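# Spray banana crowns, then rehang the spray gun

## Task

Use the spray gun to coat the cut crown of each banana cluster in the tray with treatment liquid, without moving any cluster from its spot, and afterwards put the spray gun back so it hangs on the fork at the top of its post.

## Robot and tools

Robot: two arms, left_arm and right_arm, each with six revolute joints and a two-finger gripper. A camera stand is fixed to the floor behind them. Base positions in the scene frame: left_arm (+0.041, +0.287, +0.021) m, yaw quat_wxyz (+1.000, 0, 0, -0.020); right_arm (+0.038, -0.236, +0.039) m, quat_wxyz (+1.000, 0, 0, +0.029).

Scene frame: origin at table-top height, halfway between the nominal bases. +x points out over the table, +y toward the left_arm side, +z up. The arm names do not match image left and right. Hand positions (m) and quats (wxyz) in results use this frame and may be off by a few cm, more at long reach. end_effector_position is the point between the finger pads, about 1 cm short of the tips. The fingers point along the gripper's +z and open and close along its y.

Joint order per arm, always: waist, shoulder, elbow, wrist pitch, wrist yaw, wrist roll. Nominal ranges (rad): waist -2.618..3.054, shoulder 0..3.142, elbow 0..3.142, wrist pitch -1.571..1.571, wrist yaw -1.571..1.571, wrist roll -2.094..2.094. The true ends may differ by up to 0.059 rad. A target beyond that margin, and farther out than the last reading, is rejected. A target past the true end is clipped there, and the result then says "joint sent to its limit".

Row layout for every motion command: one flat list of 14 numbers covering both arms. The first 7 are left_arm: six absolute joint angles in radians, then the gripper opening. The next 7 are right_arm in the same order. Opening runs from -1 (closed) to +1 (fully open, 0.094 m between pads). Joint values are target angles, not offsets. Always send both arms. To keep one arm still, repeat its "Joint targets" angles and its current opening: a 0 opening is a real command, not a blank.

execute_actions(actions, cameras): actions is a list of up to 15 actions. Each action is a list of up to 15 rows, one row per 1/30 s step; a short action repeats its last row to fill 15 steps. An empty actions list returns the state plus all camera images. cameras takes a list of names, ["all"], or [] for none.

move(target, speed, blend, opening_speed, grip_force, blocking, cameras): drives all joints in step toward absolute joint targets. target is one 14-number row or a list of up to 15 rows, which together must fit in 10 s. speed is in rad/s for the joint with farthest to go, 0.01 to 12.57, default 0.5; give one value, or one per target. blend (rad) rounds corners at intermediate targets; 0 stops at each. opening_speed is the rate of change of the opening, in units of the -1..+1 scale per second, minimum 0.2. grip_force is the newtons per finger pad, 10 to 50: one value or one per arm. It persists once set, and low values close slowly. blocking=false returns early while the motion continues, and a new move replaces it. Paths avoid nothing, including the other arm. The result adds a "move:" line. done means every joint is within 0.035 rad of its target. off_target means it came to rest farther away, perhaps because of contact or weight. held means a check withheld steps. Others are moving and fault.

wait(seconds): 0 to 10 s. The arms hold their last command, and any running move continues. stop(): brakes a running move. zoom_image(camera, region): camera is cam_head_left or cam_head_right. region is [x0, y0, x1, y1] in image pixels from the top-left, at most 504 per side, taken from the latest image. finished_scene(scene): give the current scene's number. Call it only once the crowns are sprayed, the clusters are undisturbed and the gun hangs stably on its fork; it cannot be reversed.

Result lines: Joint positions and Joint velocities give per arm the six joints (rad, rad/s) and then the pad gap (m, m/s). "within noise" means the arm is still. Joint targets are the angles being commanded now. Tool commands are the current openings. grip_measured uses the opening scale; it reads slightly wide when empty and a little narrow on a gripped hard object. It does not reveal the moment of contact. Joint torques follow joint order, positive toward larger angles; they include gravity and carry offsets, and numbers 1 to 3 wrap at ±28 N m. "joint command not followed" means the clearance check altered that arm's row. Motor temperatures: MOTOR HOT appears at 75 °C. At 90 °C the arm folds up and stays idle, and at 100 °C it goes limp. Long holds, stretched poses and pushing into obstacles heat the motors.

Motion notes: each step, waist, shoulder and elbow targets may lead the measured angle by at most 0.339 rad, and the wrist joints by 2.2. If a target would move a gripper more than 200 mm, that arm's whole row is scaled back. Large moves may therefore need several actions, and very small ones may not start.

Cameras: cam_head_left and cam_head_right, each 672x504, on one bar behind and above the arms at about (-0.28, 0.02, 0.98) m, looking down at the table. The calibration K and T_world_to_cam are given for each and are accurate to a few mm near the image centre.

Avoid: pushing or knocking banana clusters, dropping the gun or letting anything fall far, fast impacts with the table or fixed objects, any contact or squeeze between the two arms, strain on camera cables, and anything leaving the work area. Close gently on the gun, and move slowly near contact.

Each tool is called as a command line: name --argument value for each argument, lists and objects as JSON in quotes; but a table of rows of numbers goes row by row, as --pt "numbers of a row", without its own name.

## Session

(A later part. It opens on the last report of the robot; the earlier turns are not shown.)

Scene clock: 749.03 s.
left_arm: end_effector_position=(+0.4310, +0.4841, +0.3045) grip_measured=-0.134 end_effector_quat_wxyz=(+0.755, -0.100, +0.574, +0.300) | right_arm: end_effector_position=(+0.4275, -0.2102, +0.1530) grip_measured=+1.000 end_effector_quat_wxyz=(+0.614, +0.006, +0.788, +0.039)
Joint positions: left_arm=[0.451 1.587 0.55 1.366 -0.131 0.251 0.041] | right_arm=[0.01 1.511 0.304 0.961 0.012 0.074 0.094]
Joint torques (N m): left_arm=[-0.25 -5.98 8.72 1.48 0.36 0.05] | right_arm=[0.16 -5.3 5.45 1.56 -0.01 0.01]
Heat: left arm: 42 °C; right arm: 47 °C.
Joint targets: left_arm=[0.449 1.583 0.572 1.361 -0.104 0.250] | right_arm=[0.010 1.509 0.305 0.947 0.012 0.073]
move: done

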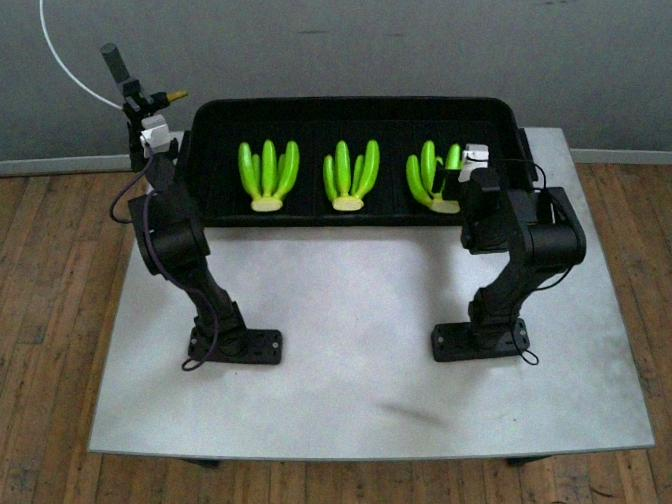

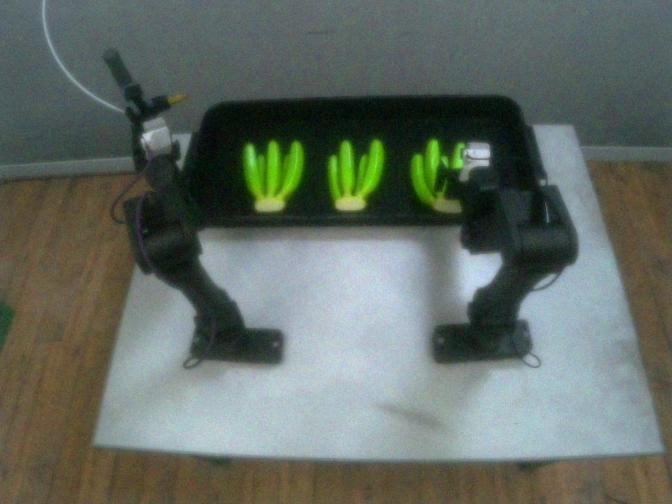

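move --pt "0.427 1.409 0.416 1.343 -0.126 0.25 -0.6 0.01 1.509 0.305 0.947 0.012 0.073 1" --speed 0.1 --cameras '["all"]'

zoom_image --camera "cam_head_left" --region '[90, 60, 210, 180]'

Scene clock: 763.17 s.
left_arm: end_effector_position=(+0.4031, +0.4634, +0.3080) grip_measured=-0.139 end_effector_quat_wxyz=(+0.759, -0.092, +0.575, +0.293) | right_arm: end_effector_position=(+0.4275, -0.2102, +0.1530) grip_measured=+1.000 end_effector_quat_wxyz=(+0.614, +0.006, +0.788, +0.039)
Joint positions: left_arm=[0.434 1.434 0.431 1.334 -0.125 0.252 0.04] | right_arm=[0.01 1.511 0.304 0.961 0.012 0.074 0.094]
Joint torques (N m): left_arm=[-0.79 -6.76 5.38 1.62 0.02 0.01] | right_arm=[0.06 -5.45 5.44 1.56 -0.01 0.03]
Heat: left arm: 42 °C; right arm: 47 °C.
Joint targets: left_arm=[0.427 1.409 0.416 1.343 -0.126 0.250] | right_arm=[0.010 1.509 0.305 0.947 0.012 0.073]
move: done

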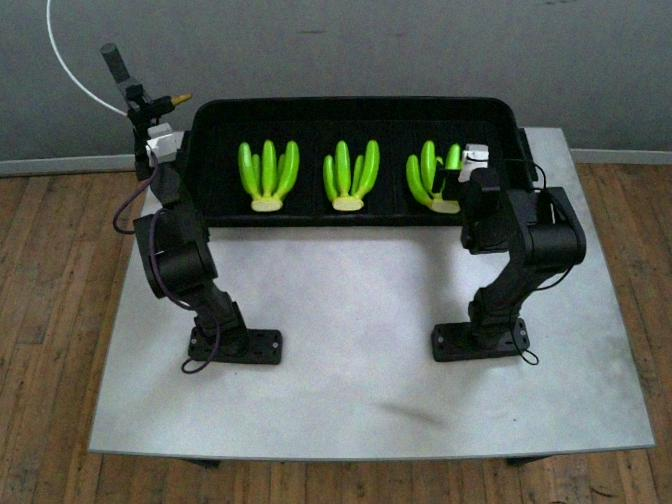

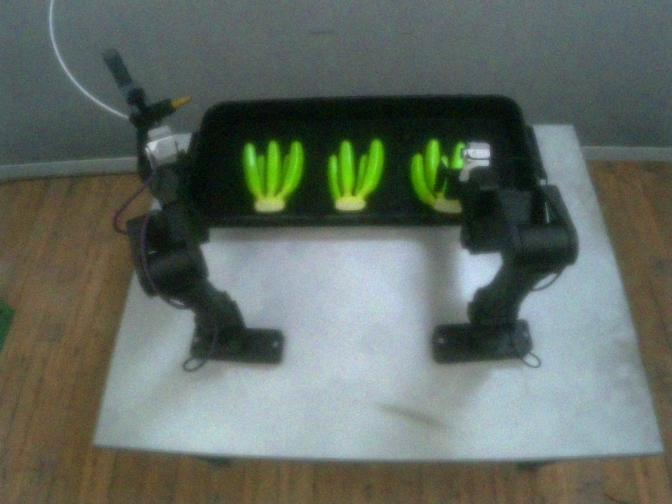

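Scaled by 4.200 from the camera's 672x504 image, which has a finer 960x720 frame.

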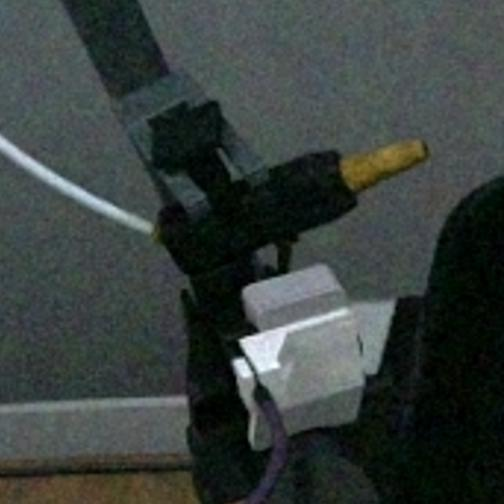

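move --pt "0.3865 1.179 0.274 1.255 -0.163 0.25 -0.6 0.01 1.509 0.305 0.947 0.012 0.073 1" --speed 0.15 --cameras '["all"]'

zoom_image --camera "cam_head_left" --region '[90, 40, 240, 190]'

Scene clock: 777.30 s.
left_arm: end_effector_position=(+0.3668, +0.4340, +0.3216) grip_measured=-0.146 end_effector_quat_wxyz=(+0.772, -0.078, +0.562, +0.286) | right_arm: end_effector_position=(+0.4275, -0.2102, +0.1530) grip_measured=+1.000 end_effector_quat_wxyz=(+0.614, +0.006, +0.788, +0.039)
Joint positions: left_arm=[0.397 1.199 0.303 1.263 -0.126 0.265 0.04] | right_arm=[0.01 1.511 0.304 0.961 0.012 0.074 0.094]
Joint torques (N m): left_arm=[-1.05 -4.48 4.53 1.44 -0.41 -0.12] | right_arm=[-0.1 -5.24 5.5 1.53 0.02 -0.02]
Heat: left arm: 42 °C; right arm: 47 °C.
Joint targets: left_arm=[0.386 1.179 0.274 1.255 -0.163 0.250] | right_arm=[0.010 1.509 0.305 0.947 0.012 0.073]
move: off_target (left_arm); left_arm: the wrist yaw is farthest, 0.037 rad from its target

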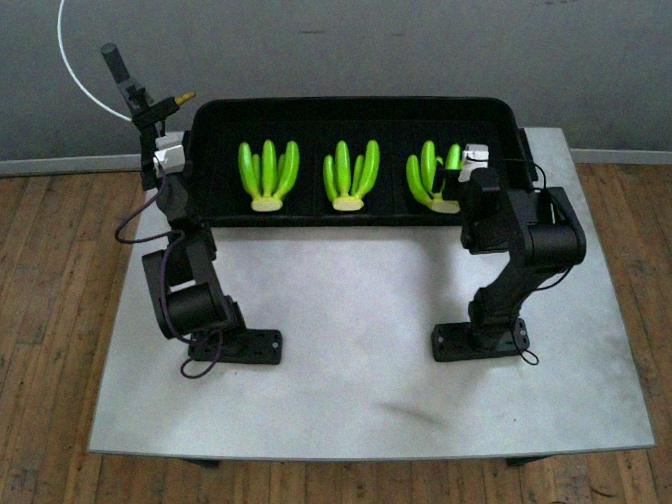

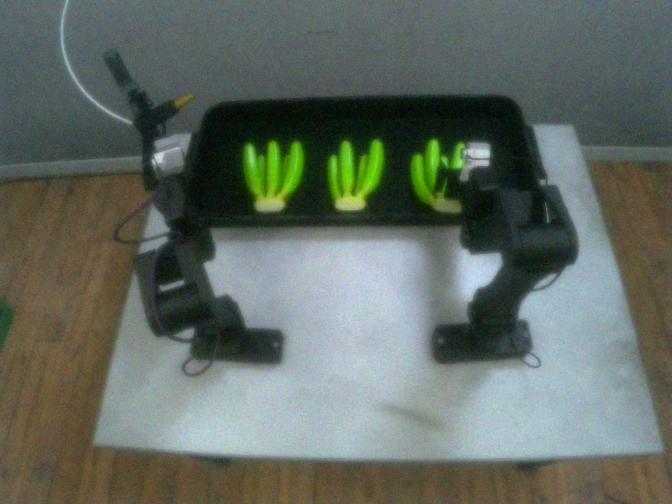

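Scaled by 3.360 from the camera's 672x504 image, which has a finer 960x720 frame.

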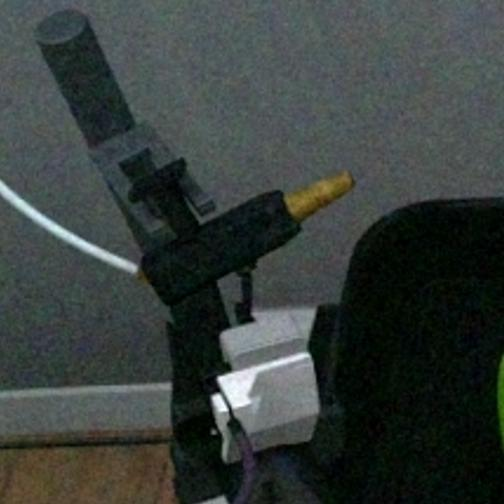

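move --pt "0.304 0.82 0.198 0.972 -0.241 0.25 -0.6 0.01 1.509 0.305 0.947 0.012 0.073 1" --speed 0.2

move --pt "0.1 0.82 0.198 0.972 -0.1 0.25 -0.6 -0.6 0.5 0.2 0.4 0.012 0.073 1" --speed 0.6 --cameras '["all"]'

zoom_image --camera "cam_head_left" --region '[100, 100, 340, 340]'

zoom_image --camera "cam_head_left" --region '[90, 40, 210, 210]'

Scene clock: 811.23 s.
left_arm: end_effector_position=(+0.3244, +0.4120, +0.3323) grip_measured=-0.451 end_effector_quat_wxyz=(+0.772, -0.098, +0.561, +0.284) | right_arm: end_effector_position=(+0.4275, -0.2102, +0.1530) grip_measured=+1.000 end_effector_quat_wxyz=(+0.614, +0.006, +0.788, +0.039)
Joint positions: left_arm=[0.318 0.835 0.22 0.985 -0.231 0.268 0.026] | right_arm=[0.01 1.511 0.304 0.961 0.012 0.074 0.094]
Joint torques (N m): left_arm=[-1.36 -1.8 5.93 1.38 -0.09 -0.15] | right_arm=[0.13 -5.31 5.38 1.59 -0.03 0.04]
Heat: left arm: 41 °C; right arm: 47 °C.
Joint targets: left_arm=[0.304 0.820 0.198 0.972 -0.241 0.250] | right_arm=[0.010 1.509 0.305 0.947 0.012 0.073]
move: done

Scene clock: 813.70 s.
left_arm: end_effector_position=(+0.3487, +0.3280, +0.3302) grip_measured=-0.598 end_effector_quat_wxyz=(+0.805, +0.011, +0.570, +0.164) | right_arm: end_effector_position=(+0.2870, -0.3841, +0.3080) grip_measured=+1.000 end_effector_quat_wxyz=(+0.731, +0.201, +0.628, -0.175)
Joint positions: left_arm=[0.107 0.828 0.213 0.975 -0.106 0.261 0.019] | right_arm=[-0.592 0.51 0.223 0.419 0.011 0.074 0.094]
Joint torques (N m): left_arm=[-0.72 -1.07 6.58 1.49 0.11 -0.08] | right_arm=[-0.77 -0.4 6.01 1.41 -0.04 0.02]
Heat: left arm: 41 °C; right arm: 47 °C.
Joint targets: left_arm=[0.100 0.820 0.198 0.972 -0.100 0.250] | right_arm=[-0.600 0.500 0.200 0.400 0.012 0.073]
move: done

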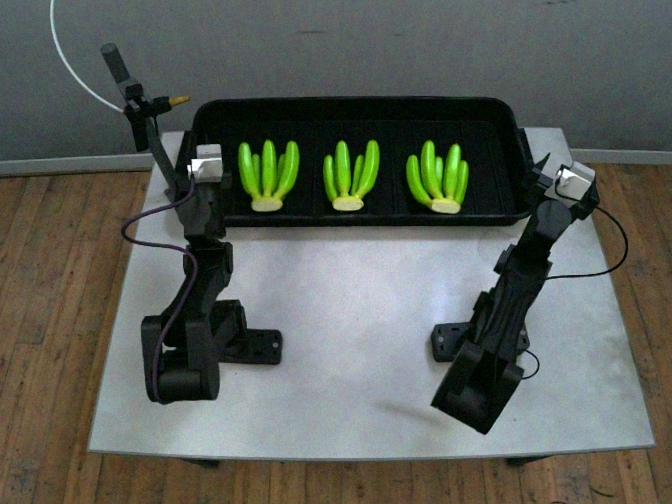

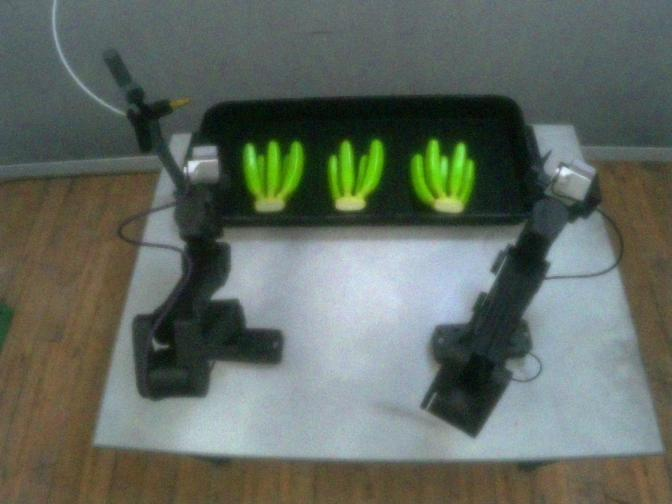

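Scaled by 2.100 from the camera's 672x504 image, which has a finer 960x720 frame.

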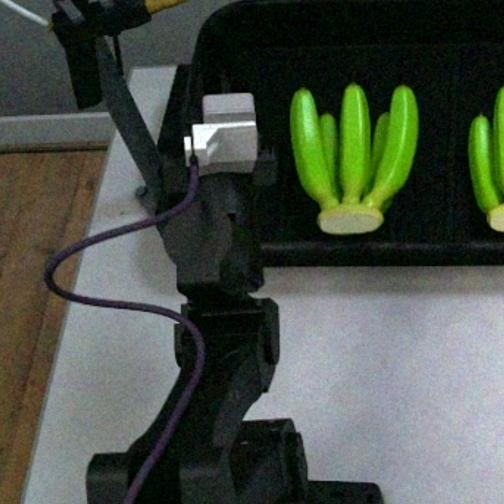

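Scaled by 2.965 from the camera's 672x504 image, which has a finer 960x720 frame.

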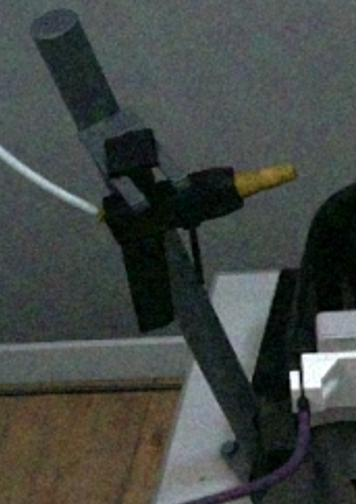

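move --pt "0.304 0.82 0.198 0.972 -0.241 0.25 1 -0.6 0.5 0.2 0.4 0.012 0.073 1" --pt "0.3865 1.179 0.274 1.255 -0.163 0.25 1 -0.6 0.5 0.2 0.4 0.012 0.073 1" --pt "0.427 1.409 0.416 1.343 -0.126 0.25 1 -0.6 0.5 0.2 0.4 0.012 0.073 1" --pt "0.4545 1.636 0.628 1.358 -0.098 0.25 1 -0.6 0.5 0.2 0.4 0.012 0.073 1" --speed '[0.5,0.4,0.2,0.2]' --blend '[0,0.05,0.05,0]' --opening_speed 2 --cameras '["all"]'

zoom_image --camera "cam_head_left" --region '[90, 60, 210, 180]'

Scene clock: 857.43 s.
left_arm: end_effector_position=(+0.4465, +0.4837, +0.3040) grip_measured=+0.998 end_effector_quat_wxyz=(+0.755, -0.087, +0.581, +0.292) | right_arm: end_effector_position=(+0.2870, -0.3841, +0.3079) grip_measured=+1.000 end_effector_quat_wxyz=(+0.731, +0.201, +0.628, -0.175)
Joint positions: left_arm=[0.447 1.622 0.603 1.335 -0.104 0.255 0.094] | right_arm=[-0.592 0.51 0.223 0.419 0.011 0.074 0.094]
Joint torques (N m): left_arm=[0.73 -5.08 9.14 1.82 0.13 -0.05] | right_arm=[-0.68 -0.35 5.82 1.38 -0.05 0.01]
Heat: left arm: 40 °C; right arm: 45 °C.
Joint targets: left_arm=[0.455 1.636 0.628 1.358 -0.098 0.250] | right_arm=[-0.600 0.500 0.200 0.400 0.012 0.073]
move: done

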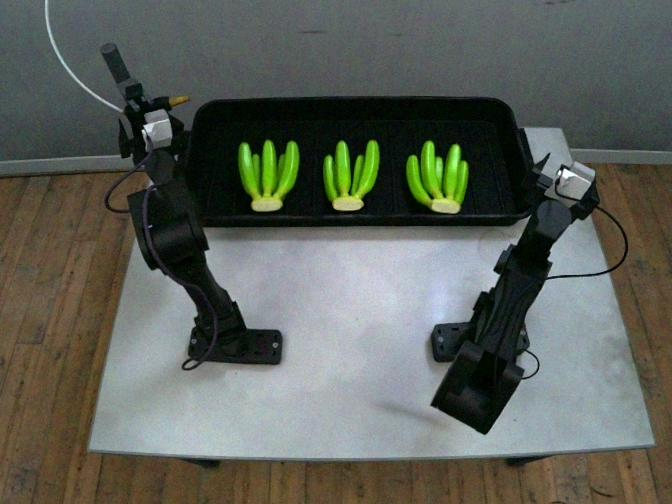

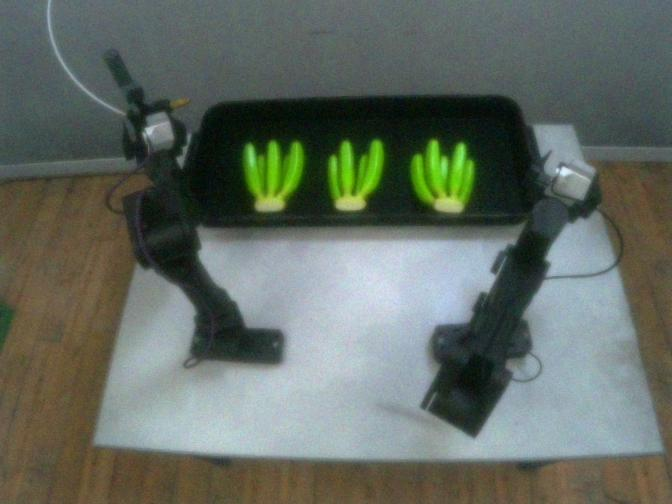

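Scaled by 4.200 from the camera's 672x504 image, which has a finer 960x720 frame.

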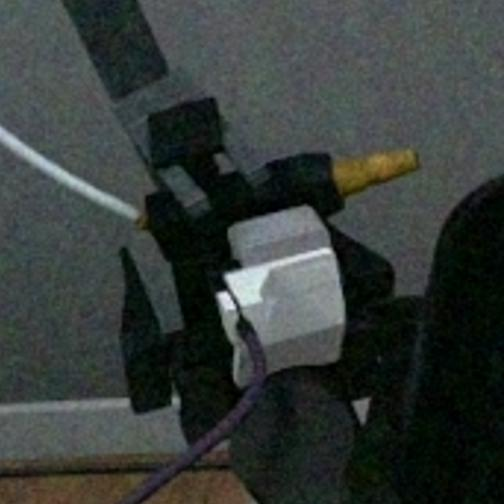

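move --pt "0.4545 1.636 0.628 1.358 -0.098 0.25 -0.6 -0.6 0.5 0.2 0.4 0.012 0.073 1" --pt "0.436 1.432 0.517 1.265 -0.116 0.25 -0.6 -0.6 0.5 0.2 0.4 0.012 0.073 1" --speed 0.1 --opening_speed 0.7 --cameras '["all"]'

zoom_image --camera "cam_head_left" --region '[90, 60, 210, 180]'

Scene clock: 868.70 s.
left_arm: end_effector_position=(+0.4233, +0.4732, +0.3096) grip_measured=-0.181 end_effector_quat_wxyz=(+0.747, -0.089, +0.593, +0.288) | right_arm: end_effector_position=(+0.2870, -0.3841, +0.3079) grip_measured=+1.000 end_effector_quat_wxyz=(+0.731, +0.201, +0.628, -0.175)
Joint positions: left_arm=[0.445 1.468 0.524 1.229 -0.107 0.249 0.038] | right_arm=[-0.592 0.51 0.223 0.419 0.011 0.074 0.094]
Joint torques (N m): left_arm=[-0.96 -8.12 6.35 1.94 -0.12 0.03] | right_arm=[-0.65 -0.16 6.13 1.41 0.01 -0.06]
Heat: left arm: 41 °C; right arm: 45 °C.
Joint targets: left_arm=[0.436 1.432 0.517 1.265 -0.116 0.250] | right_arm=[-0.600 0.500 0.200 0.400 0.012 0.073]
move: off_target (left_arm); left_arm: the shoulder is farthest, 0.036 rad from its target

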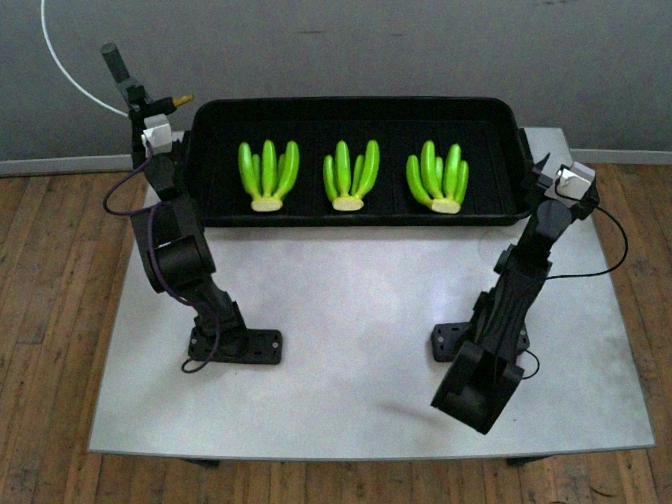

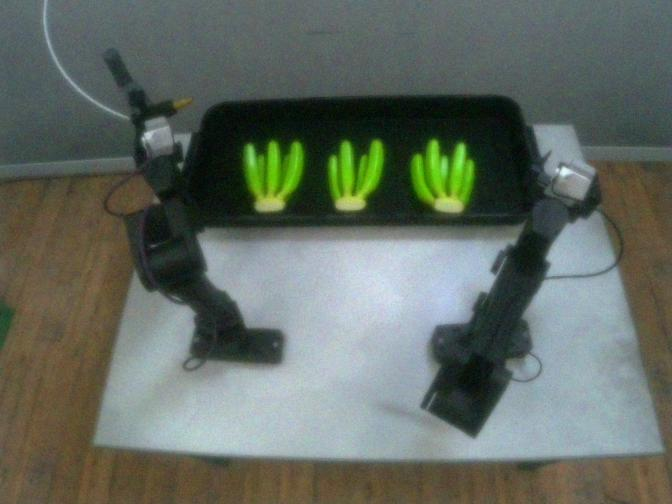

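Scaled by 4.200 from the camera's 672x504 image, which has a finer 960x720 frame.

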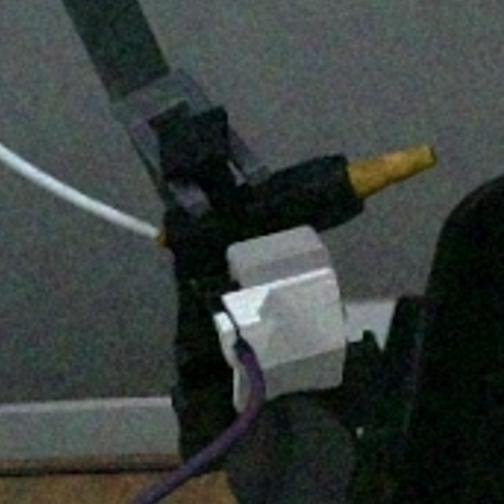

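move --target '[0.41,1.196,0.433,1.113,-0.141,0.25,-0.6,-0.6,0.5,0.2,0.4,0.012,0.073,1]' --speed 0.1 --cameras '["all"]'

zoom_image --camera "cam_head_left" --region '[90, 60, 210, 180]'

Scene clock: 877.93 s.
left_arm: end_effector_position=(+0.3904, +0.4499, +0.3303) grip_measured=-0.181 end_effector_quat_wxyz=(+0.751, -0.084, +0.590, +0.284) | right_arm: end_effector_position=(+0.2870, -0.3841, +0.3079) grip_measured=+1.000 end_effector_quat_wxyz=(+0.731, +0.201, +0.628, -0.175)
Joint positions: left_arm=[0.418 1.225 0.441 1.08 -0.118 0.256 0.038] | right_arm=[-0.592 0.51 0.223 0.419 0.011 0.074 0.094]
Joint torques (N m): left_arm=[-0.73 -5.87 6.95 1.82 -0.26 -0.02] | right_arm=[-0.73 -0.24 6.04 1.46 0.01 -0.02]
Heat: left arm: 42 °C; right arm: 45 °C.
Joint targets: left_arm=[0.410 1.196 0.433 1.113 -0.141 0.250] | right_arm=[-0.600 0.500 0.200 0.400 0.012 0.073]
move: done

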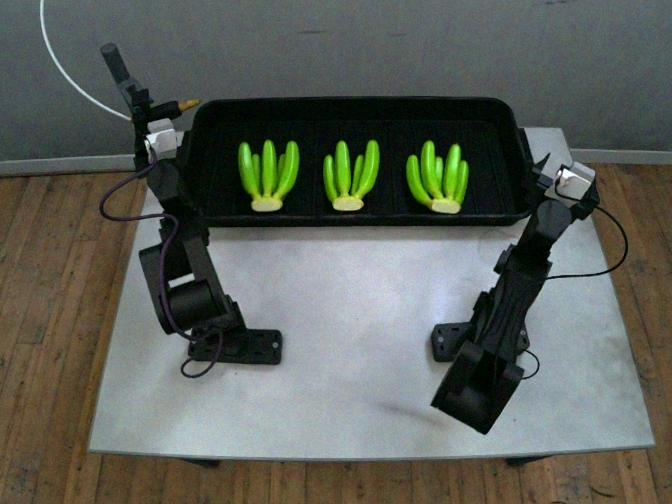

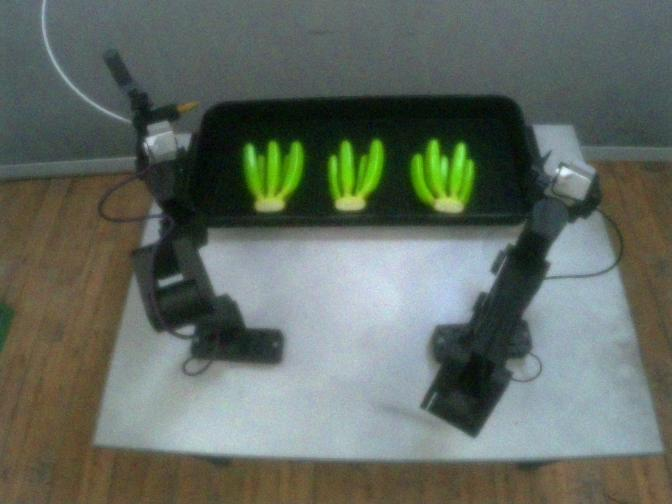

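Scaled by 4.200 from the camera's 672x504 image, which has a finer 960x720 frame.

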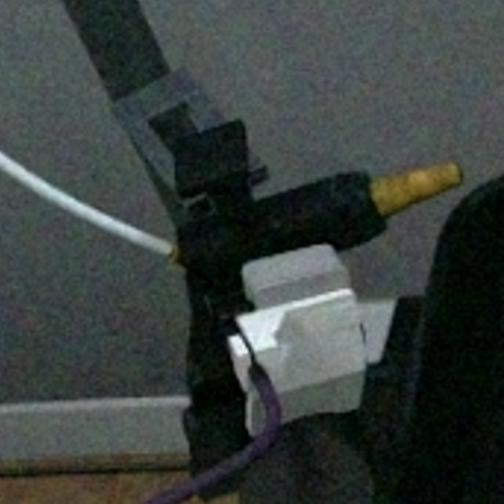

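move --pt "0.372 0.936 0.387 0.899 -0.177 0.25 -0.6 -0.6 0.5 0.2 0.4 0.012 0.073 1" --pt "0.2 0.907 0.629 0.5 0.0 0.9 -0.6 -0.6 0.5 0.2 0.4 0.012 0.073 1" --pt "0.09 0.907 0.629 0.278 0.05 1.82 -0.6 -0.6 0.5 0.2 0.4 0.012 0.073 1" --speed '[0.15,0.4,0.4]' --blend '[0.03,0.1,0]' --cameras '["all"]'

zoom_image --camera "cam_head_left" --region '[140, 80, 380, 320]'

zoom_image --camera "cam_head_right" --region '[140, 80, 380, 320]'

Scene clock: 901.37 s.
left_arm: end_effector_position=(+0.4033, +0.3051, +0.2980) grip_measured=-0.181 end_effector_quat_wxyz=(+0.397, +0.582, +0.462, +0.538) | right_arm: end_effector_position=(+0.2870, -0.3841, +0.3079) grip_measured=+1.000 end_effector_quat_wxyz=(+0.731, +0.201, +0.628, -0.175)
Joint positions: left_arm=[0.098 0.933 0.584 0.244 0.022 1.838 0.038] | right_arm=[-0.592 0.51 0.223 0.419 0.011 0.074 0.094]
Joint torques (N m): left_arm=[-0.8 -4.08 12.98 2.05 0.34 -0.13] | right_arm=[-0.75 -0.23 5.98 1.41 -0.06 0.04]
Heat: left arm: 44 °C; right arm: 45 °C.
Joint targets: left_arm=[0.090 0.907 0.629 0.278 0.050 1.820] | right_arm=[-0.600 0.500 0.200 0.400 0.012 0.073]
move: off_target (left_arm); left_arm: the elbow is farthest, 0.045 rad from its target

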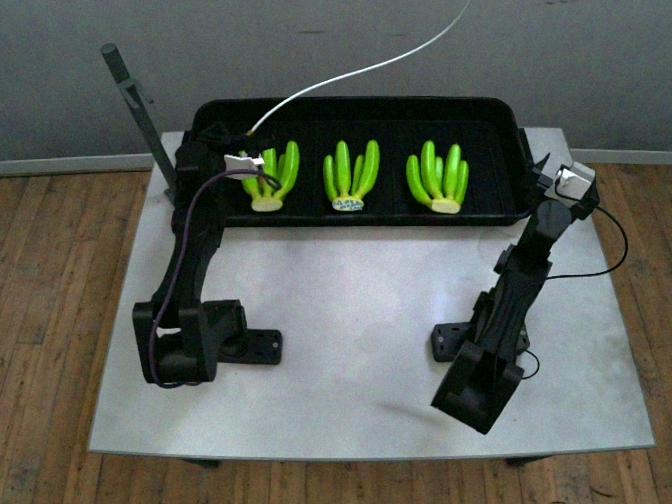

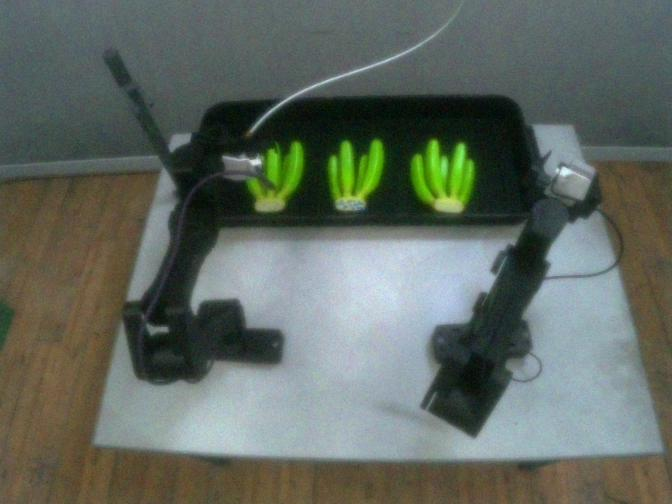

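Scaled by 2.100 from the camera's 672x504 image, which has a finer 960x720 frame.

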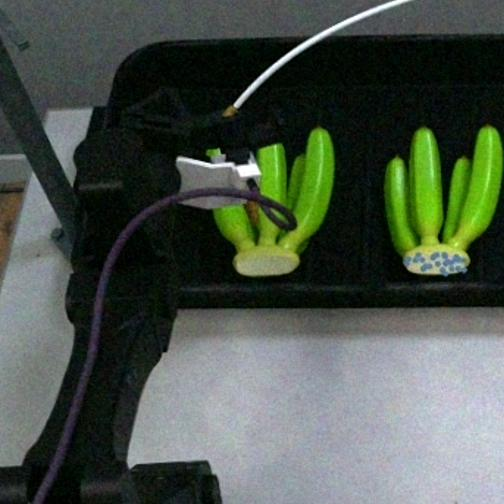

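Scaled by 2.100 from the camera's 672x504 image, which has a finer 960x720 frame.

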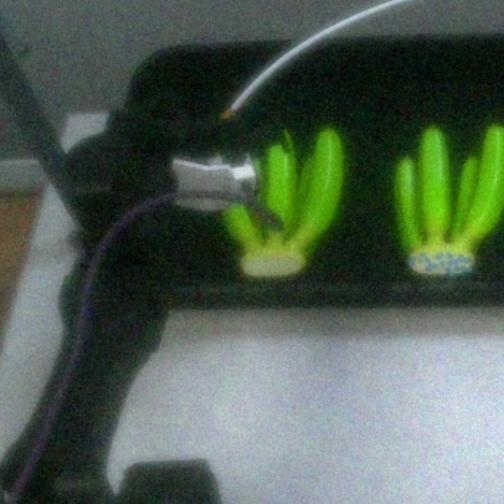

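move --target '[0.09,0.907,0.629,0.6,0.05,1.82,-0.6,-0.6,0.5,0.2,0.4,0.012,0.073,1]' --speed 0.1 --cameras '["all"]'

zoom_image --camera "cam_head_left" --region '[140, 80, 380, 320]'

Scene clock: 917.07 s.
left_arm: end_effector_position=(+0.4003, +0.3036, +0.3721) grip_measured=-0.181 end_effector_quat_wxyz=(+0.456, +0.502, +0.391, +0.622) | right_arm: end_effector_position=(+0.2870, -0.3841, +0.3079) grip_measured=+1.000 end_effector_quat_wxyz=(+0.731, +0.201, +0.628, -0.175)
Joint positions: left_arm=[0.098 0.933 0.584 0.541 0.029 1.842 0.038] | right_arm=[-0.592 0.51 0.223 0.419 0.011 0.074 0.094]
Joint torques (N m): left_arm=[-0.84 -4 12.94 2.24 0.24 -0.18] | right_arm=[-0.65 -0.28 6.19 1.39 -0.06 -0.01]
Heat: left arm: 45 °C; right arm: 44 °C.
Joint targets: left_arm=[0.090 0.907 0.629 0.600 0.050 1.820] | right_arm=[-0.600 0.500 0.200 0.400 0.012 0.073]
move: off_target (left_arm); left_arm: the wrist pitch is farthest, 0.059 rad from its target

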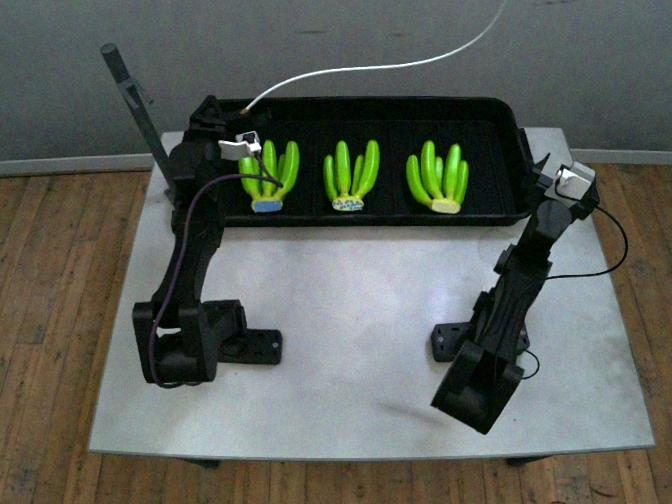

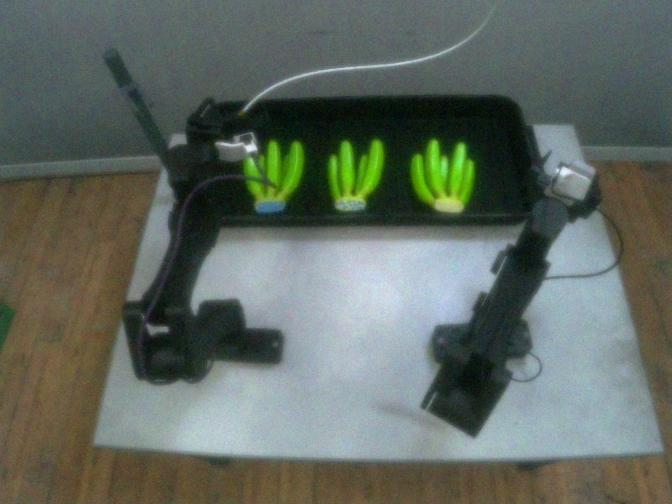

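Scaled by 2.100 from the camera's 672x504 image, which has a finer 960x720 frame.

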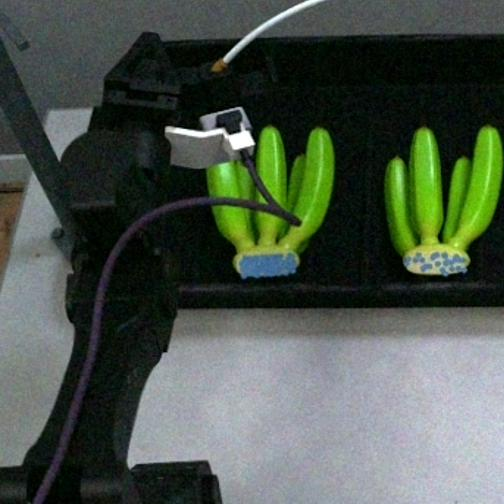

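move --pt "-0.40 1.252 0.803 0.449 0.05 1.82 -0.6 -0.7 0.5 0.2 0.4 0.012 0.073 1" --pt "-0.40 1.252 0.803 0.77 0.05 1.82 -0.6 -0.7 0.5 0.2 0.4 0.012 0.073 1" --speed '[0.35,0.1]' --cameras '["all"]'

zoom_image --camera "cam_head_left" --region '[220, 80, 490, 350]'

Scene clock: 935.00 s.
left_arm: end_effector_position=(+0.4249, +0.1022, +0.3806) grip_measured=-0.182 end_effector_quat_wxyz=(+0.601, +0.575, +0.249, +0.496) | right_arm: end_effector_position=(+0.2711, -0.4080, +0.3079) grip_measured=+1.000 end_effector_quat_wxyz=(+0.722, +0.232, +0.617, -0.211)
Joint positions: left_arm=[-0.397 1.252 0.756 0.711 0.035 1.844 0.038] | right_arm=[-0.691 0.51 0.223 0.419 0.011 0.074 0.094]
Joint torques (N m): left_arm=[-0.35 -4.15 12.86 2.2 0.19 -0.21] | right_arm=[-0.8 -0.29 6.04 1.4 -0.07 0.01]
Motor temperatures (°C): left_arm=[27 31 39 47 27 26 29] | right_arm=[27 27 39 44 29 24 29]
Heat: left arm: 47 °C; right arm: 44 °C.
Joint targets: left_arm=[-0.400 1.252 0.803 0.770 0.050 1.820] | right_arm=[-0.700 0.500 0.200 0.400 0.012 0.073]
move: off_target (left_arm); left_arm: the wrist pitch is farthest, 0.059 rad from its target

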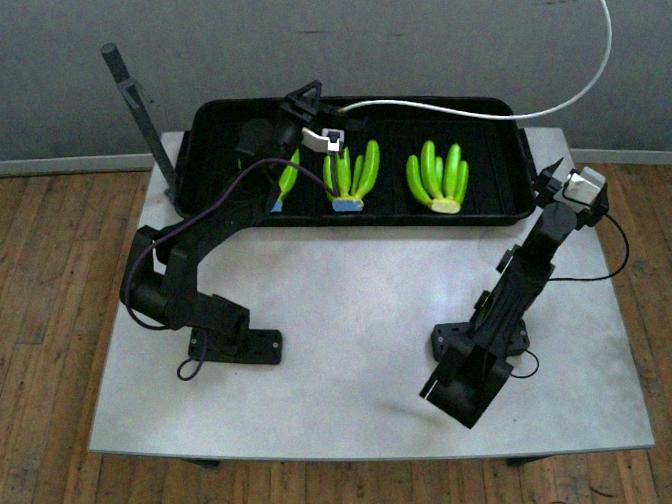

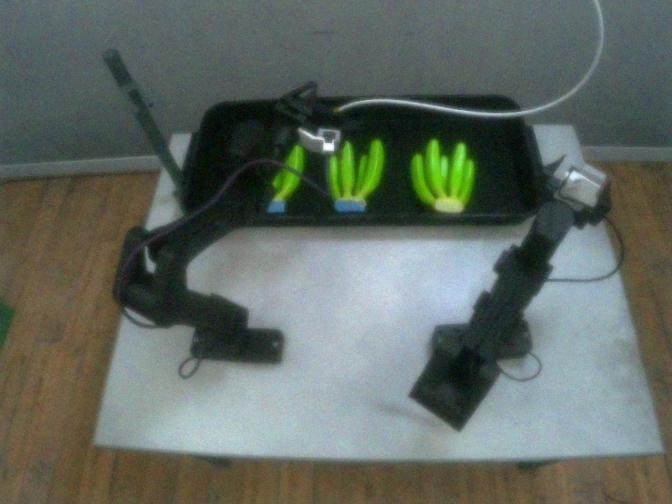

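Scaled by 1.867 from the camera's 672x504 image, which has a finer 960x720 frame.

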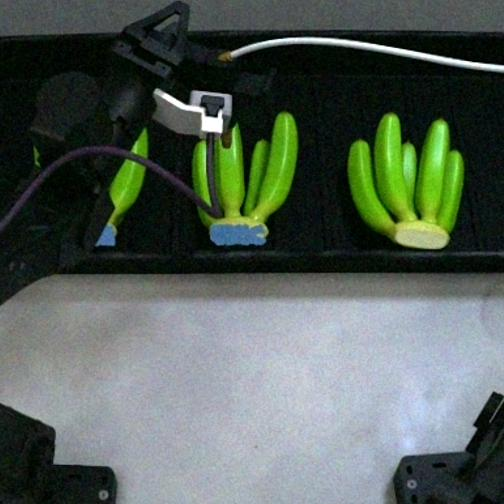

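move --pt "-0.45 1.252 0.803 0.77 0.05 1.82 -0.6 -0.7 0.5 0.2 0.4 0.012 0.073 1" --pt "-0.45 1.252 0.803 0.449 0.05 1.82 -0.6 -0.7 0.5 0.2 0.4 0.012 0.073 1" --pt "-0.787 1.852 1.392 0.46 0.05 1.82 -0.6 -0.7 0.5 0.2 0.4 0.012 0.073 1" --pt "-0.787 1.852 1.392 0.8 0.05 1.82 -0.6 -0.7 0.5 0.2 0.4 0.012 0.073 1" --speed '[0.3,0.12,0.4,0.1]' --cameras '["all"]'

zoom_image --camera "cam_head_left" --region '[230, 80, 500, 350]'

Scene clock: 954.67 s.
left_arm: end_effector_position=(+0.4289, -0.1424, +0.3899) grip_measured=-0.182 end_effector_quat_wxyz=(+0.693, +0.602, +0.130, +0.374) | right_arm: end_effector_position=(+0.2711, -0.4080, +0.3079) grip_measured=+1.000 end_effector_quat_wxyz=(+0.722, +0.232, +0.617, -0.211)
Joint positions: left_arm=[-0.787 1.845 1.346 0.743 0.036 1.845 0.038] | right_arm=[-0.691 0.51 0.223 0.419 0.011 0.074 0.094]
Joint torques (N m): left_arm=[-0.13 -8.96 12.89 2.17 0.16 -0.23] | right_arm=[-0.7 -0.16 5.81 1.41 0 0.01]
Heat: left arm: 46 °C; right arm: 44 °C.
Joint targets: left_arm=[-0.787 1.852 1.392 0.800 0.050 1.820] | right_arm=[-0.700 0.500 0.200 0.400 0.012 0.073]
move: off_target (left_arm); left_arm: the wrist pitch is farthest, 0.057 rad from its target

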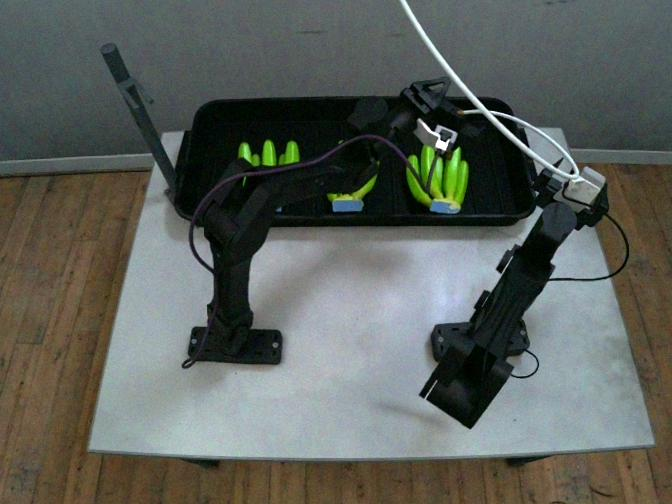

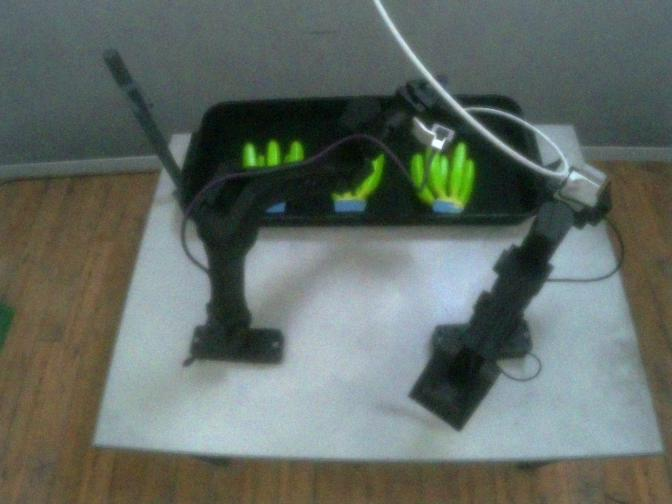

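Scaled by 1.867 from the camera's 672x504 image, which has a finer 960x720 frame.

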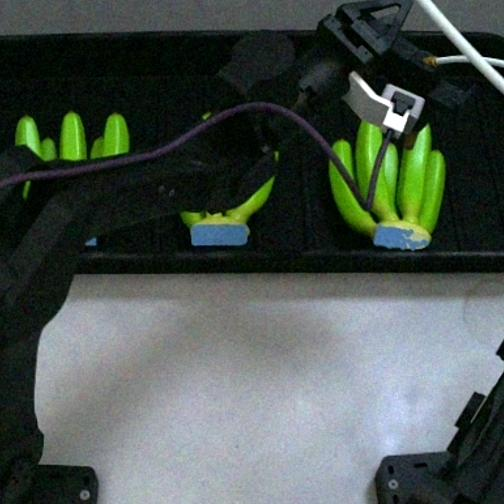

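move --pt "-0.83 1.852 1.392 0.8 0.05 1.82 -0.6 -0.7 0.5 0.2 0.4 0.012 0.073 1" --pt "-0.83 1.852 1.392 0.46 0.05 1.82 -0.6 -0.7 0.5 0.2 0.4 0.012 0.073 1" --pt "-0.787 1.852 1.392 0.46 0.05 1.82 -0.6 -0.7 0.5 0.2 0.4 0.012 0.073 1" --speed '[0.3,0.12,0.3]' --cameras '["all"]'

zoom_image --camera "cam_head_left" --region '[380, 130, 500, 250]'

Scene clock: 972.73 s.
left_arm: end_effector_position=(+0.4333, -0.1474, +0.3114) grip_measured=-0.182 end_effector_quat_wxyz=(+0.602, +0.715, +0.158, +0.320) | right_arm: end_effector_position=(+0.2711, -0.4080, +0.3079) grip_measured=+1.000 end_effector_quat_wxyz=(+0.722, +0.232, +0.617, -0.211)
Joint positions: left_arm=[-0.786 1.845 1.346 0.428 0.039 1.845 0.038] | right_arm=[-0.691 0.51 0.223 0.419 0.011 0.074 0.094]
Joint torques (N m): left_arm=[0.02 -9.18 13.04 2.02 0.14 -0.2] | right_arm=[-0.79 0.02 6.19 1.43 0.04 -0.03]
Heat: left arm: 47 °C; right arm: 44 °C.
Joint targets: left_arm=[-0.787 1.852 1.392 0.460 0.050 1.820] | right_arm=[-0.700 0.500 0.200 0.400 0.012 0.073]
move: off_target (left_arm); left_arm: the elbow is farthest, 0.046 rad from its target

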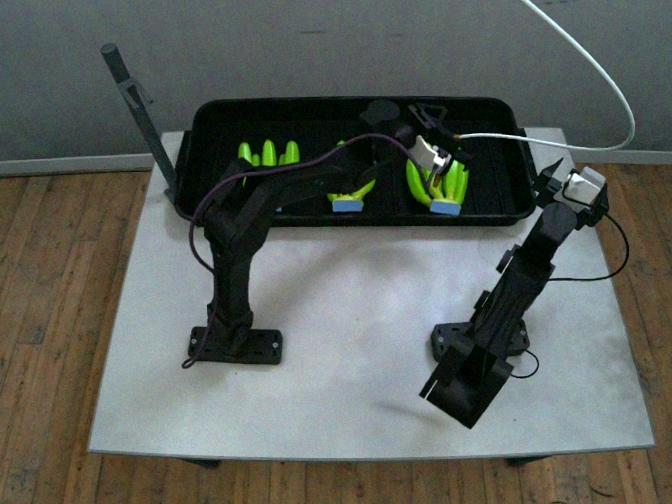

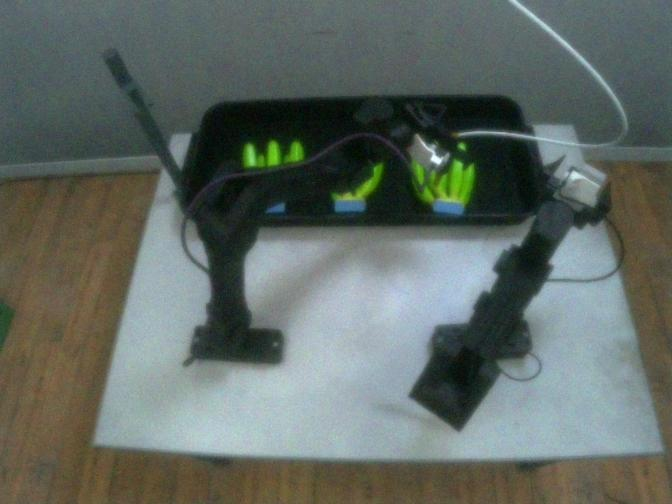

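Scaled by 4.200 from the camera's 672x504 image, which has a finer 960x720 frame.

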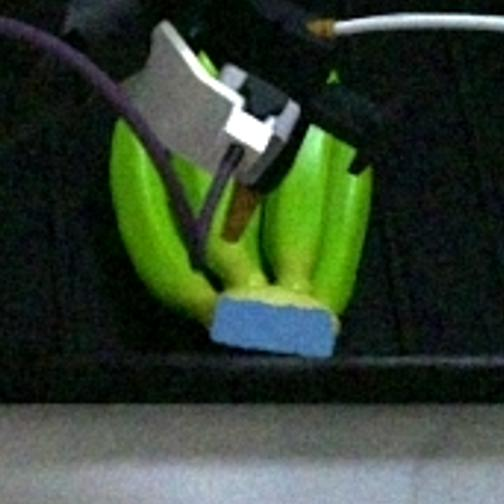

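move --pt "-0.40 1.252 0.803 0.6 0.05 1.82 -0.6 -0.6 0.5 0.2 0.4 0.012 0.073 1" --pt "0.09 0.907 0.629 0.45 0.05 1.6 -0.6 -0.6 0.5 0.2 0.4 0.012 0.073 1" --pt "0.2 0.907 0.629 0.5 0.0 0.9 -0.6 -0.6 0.5 0.2 0.4 0.012 0.073 1" --pt "0.372 0.936 0.387 0.899 -0.177 0.25 -0.6 -0.6 0.5 0.2 0.4 0.012 0.073 1" --speed '[0.4,0.4,0.4,0.3]' --blend '[0.1,0.1,0.1,0]' --cameras '["all"]'

zoom_image --camera "cam_head_left" --region '[90, 60, 210, 180]'

zoom_image --camera "cam_head_right" --region '[90, 60, 210, 180]'

Scene clock: 987.90 s.
left_arm: end_effector_position=(+0.3555, +0.4245, +0.3503) grip_measured=-0.182 end_effector_quat_wxyz=(+0.752, -0.080, +0.591, +0.280) | right_arm: end_effector_position=(+0.2845, -0.3882, +0.3078) grip_measured=+1.000 end_effector_quat_wxyz=(+0.730, +0.206, +0.626, -0.181)
Joint positions: left_arm=[0.365 0.937 0.395 0.84 -0.159 0.27 0.038] | right_arm=[-0.609 0.51 0.223 0.418 0.011 0.074 0.094]
Joint torques (N m): left_arm=[0.66 -1.62 7.54 2.19 -0.17 -0.14] | right_arm=[0.87 -0.31 6.19 1.41 -0.04 0.01]
Heat: left arm: 48 °C; right arm: 44 °C.
Joint targets: left_arm=[0.372 0.936 0.387 0.899 -0.177 0.250] | right_arm=[-0.600 0.500 0.200 0.400 0.012 0.073]
move: off_target (left_arm); left_arm: the wrist pitch is farthest, 0.059 rad from its target

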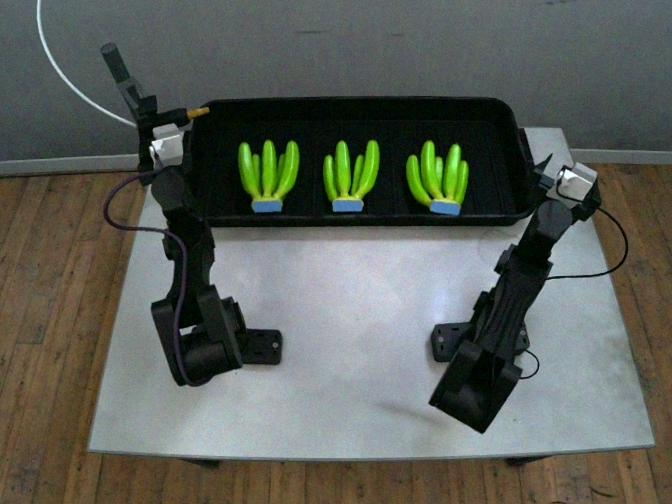

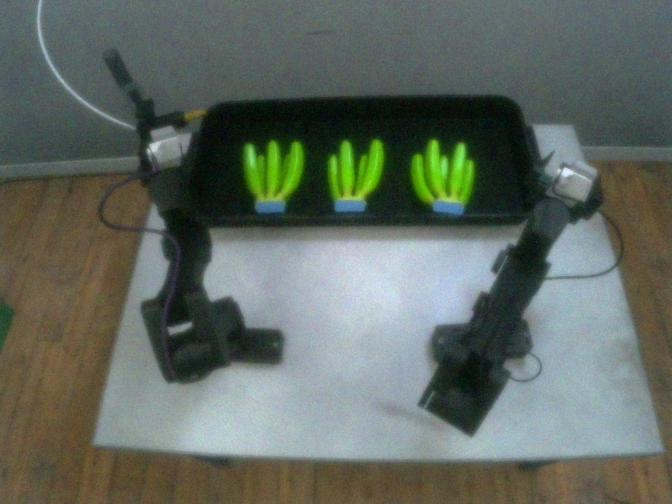

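Scaled by 4.200 from the camera's 672x504 image, which has a finer 960x720 frame.

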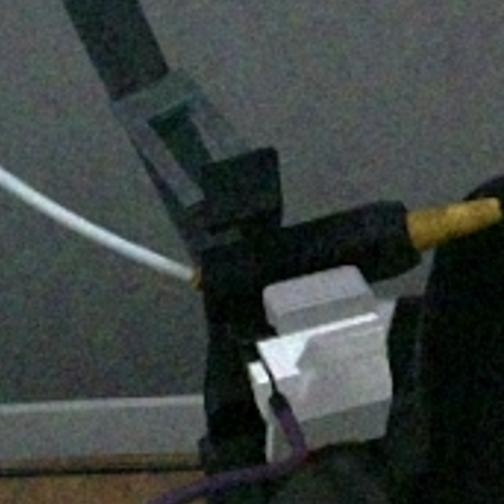

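Scaled by 4.200 from the camera's 672x504 image, which has a finer 960x720 frame.

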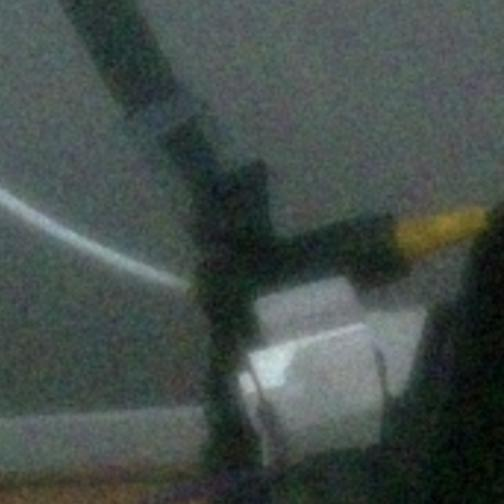

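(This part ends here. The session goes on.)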